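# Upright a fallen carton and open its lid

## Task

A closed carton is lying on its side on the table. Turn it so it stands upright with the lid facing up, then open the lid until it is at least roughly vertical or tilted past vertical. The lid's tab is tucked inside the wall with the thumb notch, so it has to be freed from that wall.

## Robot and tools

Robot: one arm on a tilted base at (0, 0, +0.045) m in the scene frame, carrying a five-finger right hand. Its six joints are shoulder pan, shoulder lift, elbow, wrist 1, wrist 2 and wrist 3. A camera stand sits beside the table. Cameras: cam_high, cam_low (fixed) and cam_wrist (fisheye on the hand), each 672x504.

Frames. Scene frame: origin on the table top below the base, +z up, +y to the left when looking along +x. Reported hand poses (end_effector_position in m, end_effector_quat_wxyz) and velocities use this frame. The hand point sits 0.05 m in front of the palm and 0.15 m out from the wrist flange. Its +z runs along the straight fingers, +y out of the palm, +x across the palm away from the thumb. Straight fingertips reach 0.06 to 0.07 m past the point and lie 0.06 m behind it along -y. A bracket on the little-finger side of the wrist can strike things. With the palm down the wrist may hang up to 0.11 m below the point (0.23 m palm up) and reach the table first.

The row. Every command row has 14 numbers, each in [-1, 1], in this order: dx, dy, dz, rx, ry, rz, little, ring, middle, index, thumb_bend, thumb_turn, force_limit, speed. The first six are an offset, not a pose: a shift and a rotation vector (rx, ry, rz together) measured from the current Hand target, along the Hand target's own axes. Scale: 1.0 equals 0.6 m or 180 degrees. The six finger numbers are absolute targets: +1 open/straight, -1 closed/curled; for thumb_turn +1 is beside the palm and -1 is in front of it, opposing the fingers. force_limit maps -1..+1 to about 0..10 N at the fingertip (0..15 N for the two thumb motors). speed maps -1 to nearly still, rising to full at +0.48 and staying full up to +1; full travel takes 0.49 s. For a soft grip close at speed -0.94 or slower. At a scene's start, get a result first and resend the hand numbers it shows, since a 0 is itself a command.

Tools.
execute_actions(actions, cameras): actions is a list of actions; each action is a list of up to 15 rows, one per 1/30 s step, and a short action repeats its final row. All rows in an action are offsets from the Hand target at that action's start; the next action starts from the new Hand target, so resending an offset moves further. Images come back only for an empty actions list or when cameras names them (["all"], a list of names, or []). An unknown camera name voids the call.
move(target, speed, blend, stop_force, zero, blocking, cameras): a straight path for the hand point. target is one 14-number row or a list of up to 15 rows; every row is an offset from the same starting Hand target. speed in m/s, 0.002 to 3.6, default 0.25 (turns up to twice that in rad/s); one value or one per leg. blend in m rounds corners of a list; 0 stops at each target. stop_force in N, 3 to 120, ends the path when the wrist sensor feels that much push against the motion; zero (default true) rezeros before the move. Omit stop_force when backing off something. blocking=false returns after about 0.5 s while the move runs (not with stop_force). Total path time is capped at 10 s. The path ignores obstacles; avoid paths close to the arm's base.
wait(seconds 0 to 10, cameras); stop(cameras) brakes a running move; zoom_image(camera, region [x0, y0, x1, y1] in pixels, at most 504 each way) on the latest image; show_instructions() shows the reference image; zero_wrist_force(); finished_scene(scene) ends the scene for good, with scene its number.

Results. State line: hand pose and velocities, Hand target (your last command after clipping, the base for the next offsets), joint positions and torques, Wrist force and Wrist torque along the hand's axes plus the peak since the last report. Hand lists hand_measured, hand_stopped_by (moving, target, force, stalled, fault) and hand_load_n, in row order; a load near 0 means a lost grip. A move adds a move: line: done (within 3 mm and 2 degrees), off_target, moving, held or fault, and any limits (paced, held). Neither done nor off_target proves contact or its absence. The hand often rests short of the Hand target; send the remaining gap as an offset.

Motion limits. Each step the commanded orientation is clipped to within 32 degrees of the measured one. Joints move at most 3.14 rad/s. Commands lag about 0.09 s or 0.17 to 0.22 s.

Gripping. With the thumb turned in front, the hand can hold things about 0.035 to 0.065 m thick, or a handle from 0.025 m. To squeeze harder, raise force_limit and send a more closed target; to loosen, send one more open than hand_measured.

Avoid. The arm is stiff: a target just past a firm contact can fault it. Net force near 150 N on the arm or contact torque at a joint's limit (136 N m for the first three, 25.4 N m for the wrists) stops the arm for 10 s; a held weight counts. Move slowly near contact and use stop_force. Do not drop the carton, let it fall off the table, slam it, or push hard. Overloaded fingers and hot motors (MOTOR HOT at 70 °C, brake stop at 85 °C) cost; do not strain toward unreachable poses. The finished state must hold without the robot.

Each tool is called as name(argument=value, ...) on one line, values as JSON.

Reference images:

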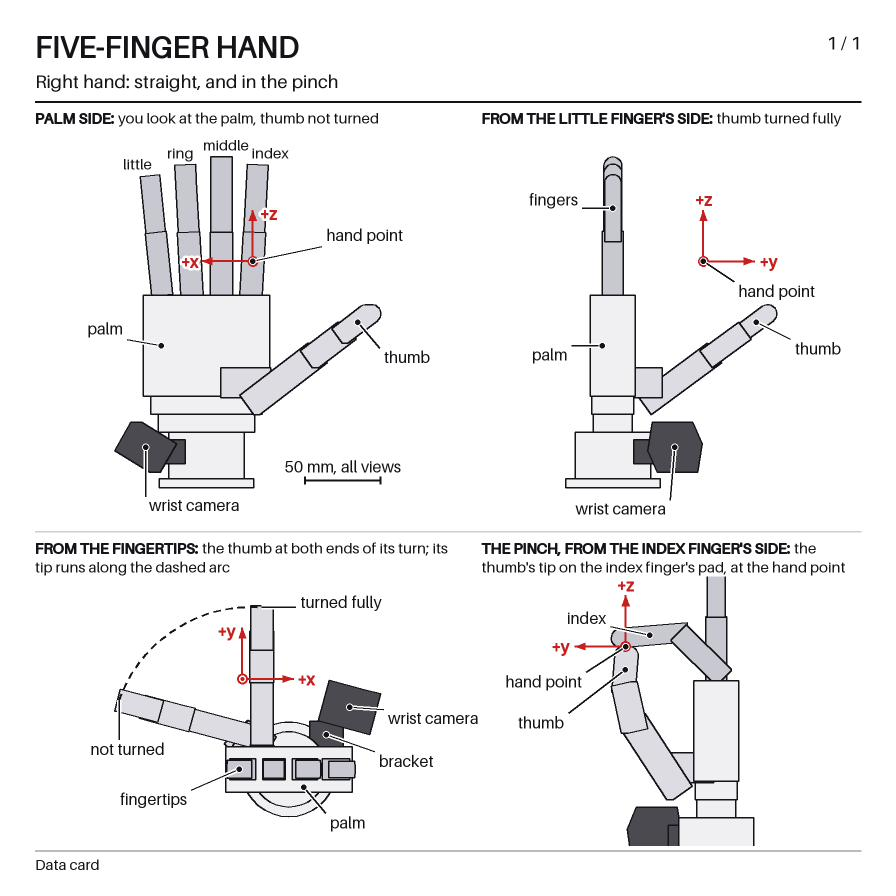

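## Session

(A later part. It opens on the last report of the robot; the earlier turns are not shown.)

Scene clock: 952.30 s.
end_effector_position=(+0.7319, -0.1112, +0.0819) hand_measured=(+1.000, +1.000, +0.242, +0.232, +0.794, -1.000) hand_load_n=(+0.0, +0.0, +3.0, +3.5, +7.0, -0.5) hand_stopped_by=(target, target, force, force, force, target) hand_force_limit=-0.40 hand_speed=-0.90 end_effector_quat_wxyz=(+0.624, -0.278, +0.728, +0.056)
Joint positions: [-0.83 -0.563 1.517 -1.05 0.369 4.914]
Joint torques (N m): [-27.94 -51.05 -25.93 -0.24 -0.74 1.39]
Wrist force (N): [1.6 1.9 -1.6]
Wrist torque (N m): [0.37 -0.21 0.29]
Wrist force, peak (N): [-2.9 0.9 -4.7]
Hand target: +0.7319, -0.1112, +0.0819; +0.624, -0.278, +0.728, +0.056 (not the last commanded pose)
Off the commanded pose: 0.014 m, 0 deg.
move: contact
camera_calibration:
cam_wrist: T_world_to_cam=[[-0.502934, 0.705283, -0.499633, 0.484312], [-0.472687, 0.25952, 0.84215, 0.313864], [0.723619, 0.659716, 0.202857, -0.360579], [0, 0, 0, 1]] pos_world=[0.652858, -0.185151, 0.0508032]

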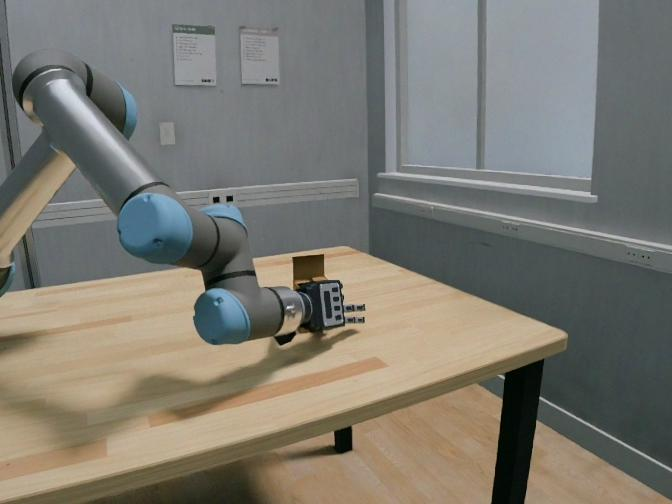

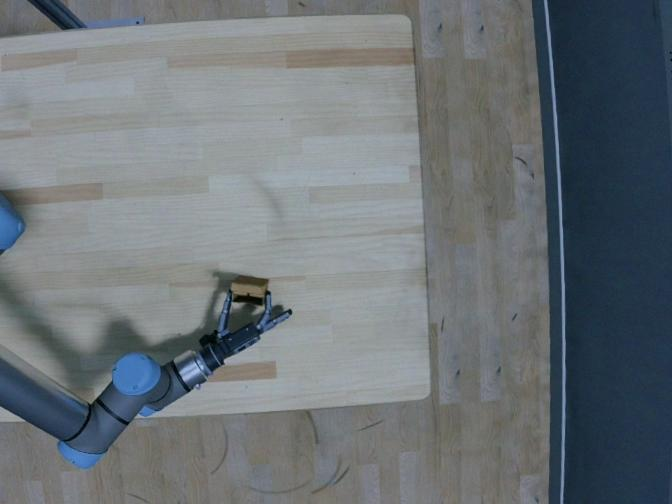

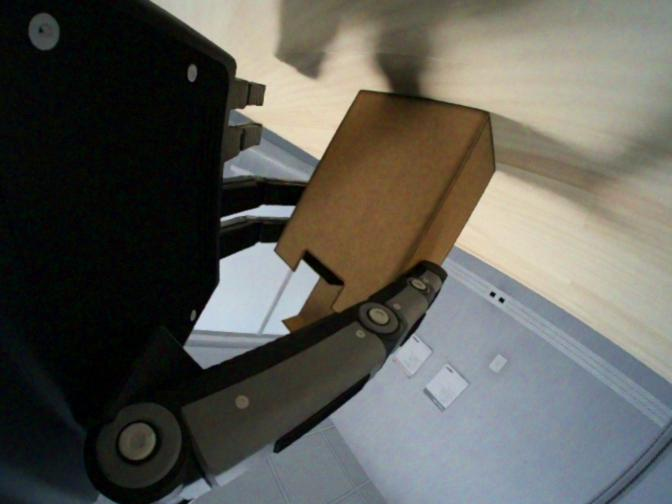

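move(target=[[0, 0, 0, 0, 0, 0, 1, 1, 0.65, 0.65, 1, -1, -0.4, -0.6], [0.0569, -0.1215, -0.0987, 0, 0, 0, 1, 1, 0.65, 0.65, 1, -1, -0.4, -0.6], [-0.0713, -0.2265, -0.1838, 0, 0, 0, 1, 1, 0.65, 0.65, 1, -1, -0.4, -0.6]], speed=[0.05, 0.1, 0.2], blend=[0, 0.02, 0], cameras=["all"])

zoom_image(camera="cam_high", region=[230, 210, 350, 340])

zoom_image(camera="cam_low", region=[200, 250, 310, 330])

Scene clock: 973.43 s.
end_effector_position=(+0.7023, -0.2581, +0.1819) hand_measured=(+1.000, +1.000, +0.650, +0.650, +1.000, -1.000) hand_load_n=(+0.0, +0.0, +0.0, +0.0, +0.0, +0.0) hand_stopped_by=(target, target, target, target, target, target) hand_force_limit=-0.40 hand_speed=-0.60 end_effector_quat_wxyz=(+0.624, -0.278, +0.728, +0.056)
Joint positions: [-1.056 -0.504 1.288 -1.026 0.146 5.064]
Joint torques (N m): [-20.75 -42.88 -16.69 -3.21 1.6 -1.32]
Wrist force (N): [1.0 1.8 -1.5]
Wrist torque (N m): [0.37 -0.05 0.25]
Wrist force, peak (N): [2.5 2.5 -1.4]
Hand target: +0.7023, -0.2581, +0.1819; +0.624, -0.278, +0.728, +0.056
Off the commanded pose: 0.000 m, 0 deg.
move: done
camera_calibration:
cam_wrist: T_world_to_cam=[[-0.502934, 0.705283, -0.499633, 0.622994], [-0.472687, 0.25952, 0.84215, 0.253781], [0.723619, 0.659716, 0.202857, -0.262533], [0, 0, 0, 1]] pos_world=[0.623258, -0.332051, 0.150803]

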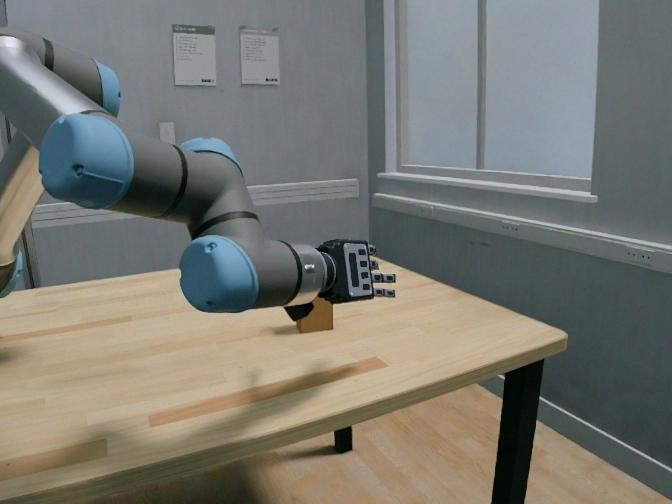

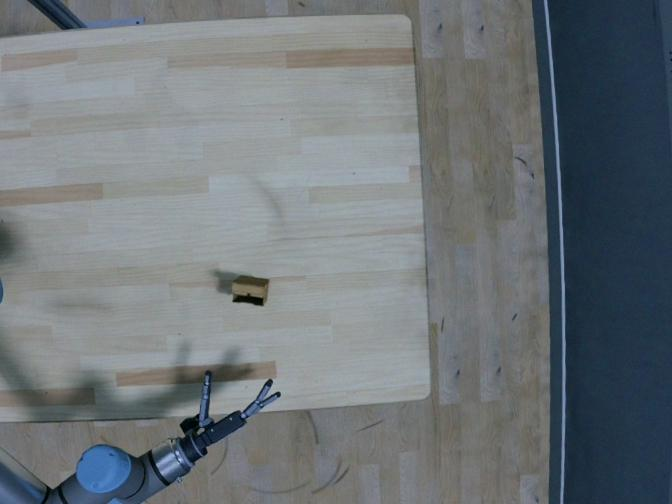

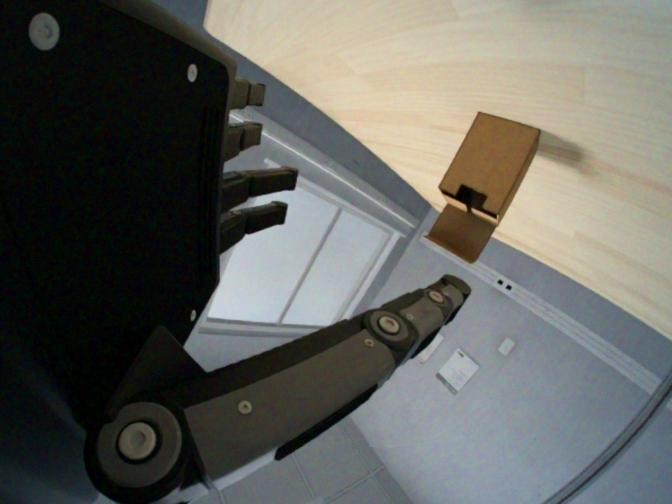

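Scaled by 3.877 from the camera's 672x504 image, which has a finer 960x720 frame.

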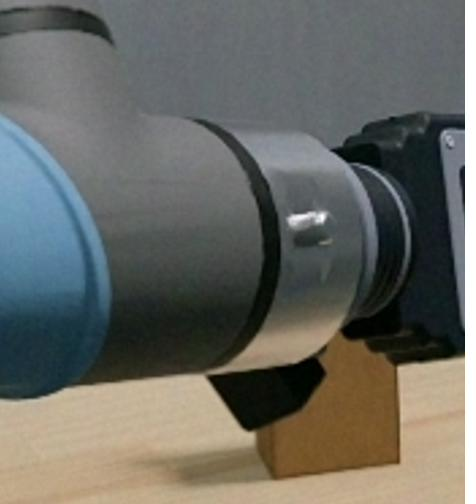

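Scaled by 4.582 from the camera's 672x504 image, which has a finer 960x720 frame.

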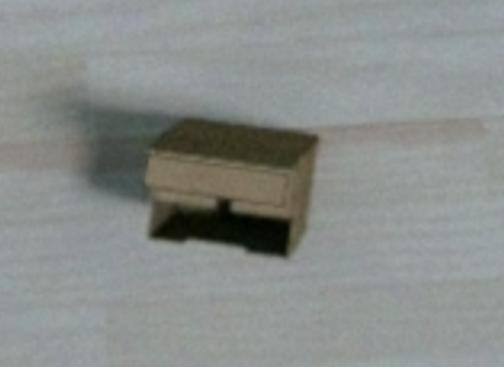

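zoom_image(camera="cam_wrist", region=[380, 80, 580, 280])

Scaled by 2.520 from the camera's 672x504 image, which has a finer 960x720 frame.

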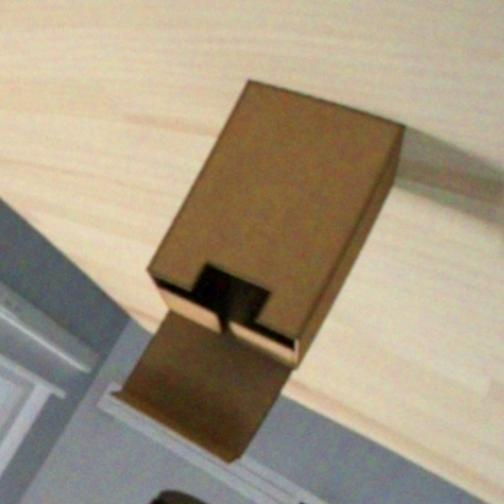

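finished_scene(scene=1)

The scene is finished: the task was done.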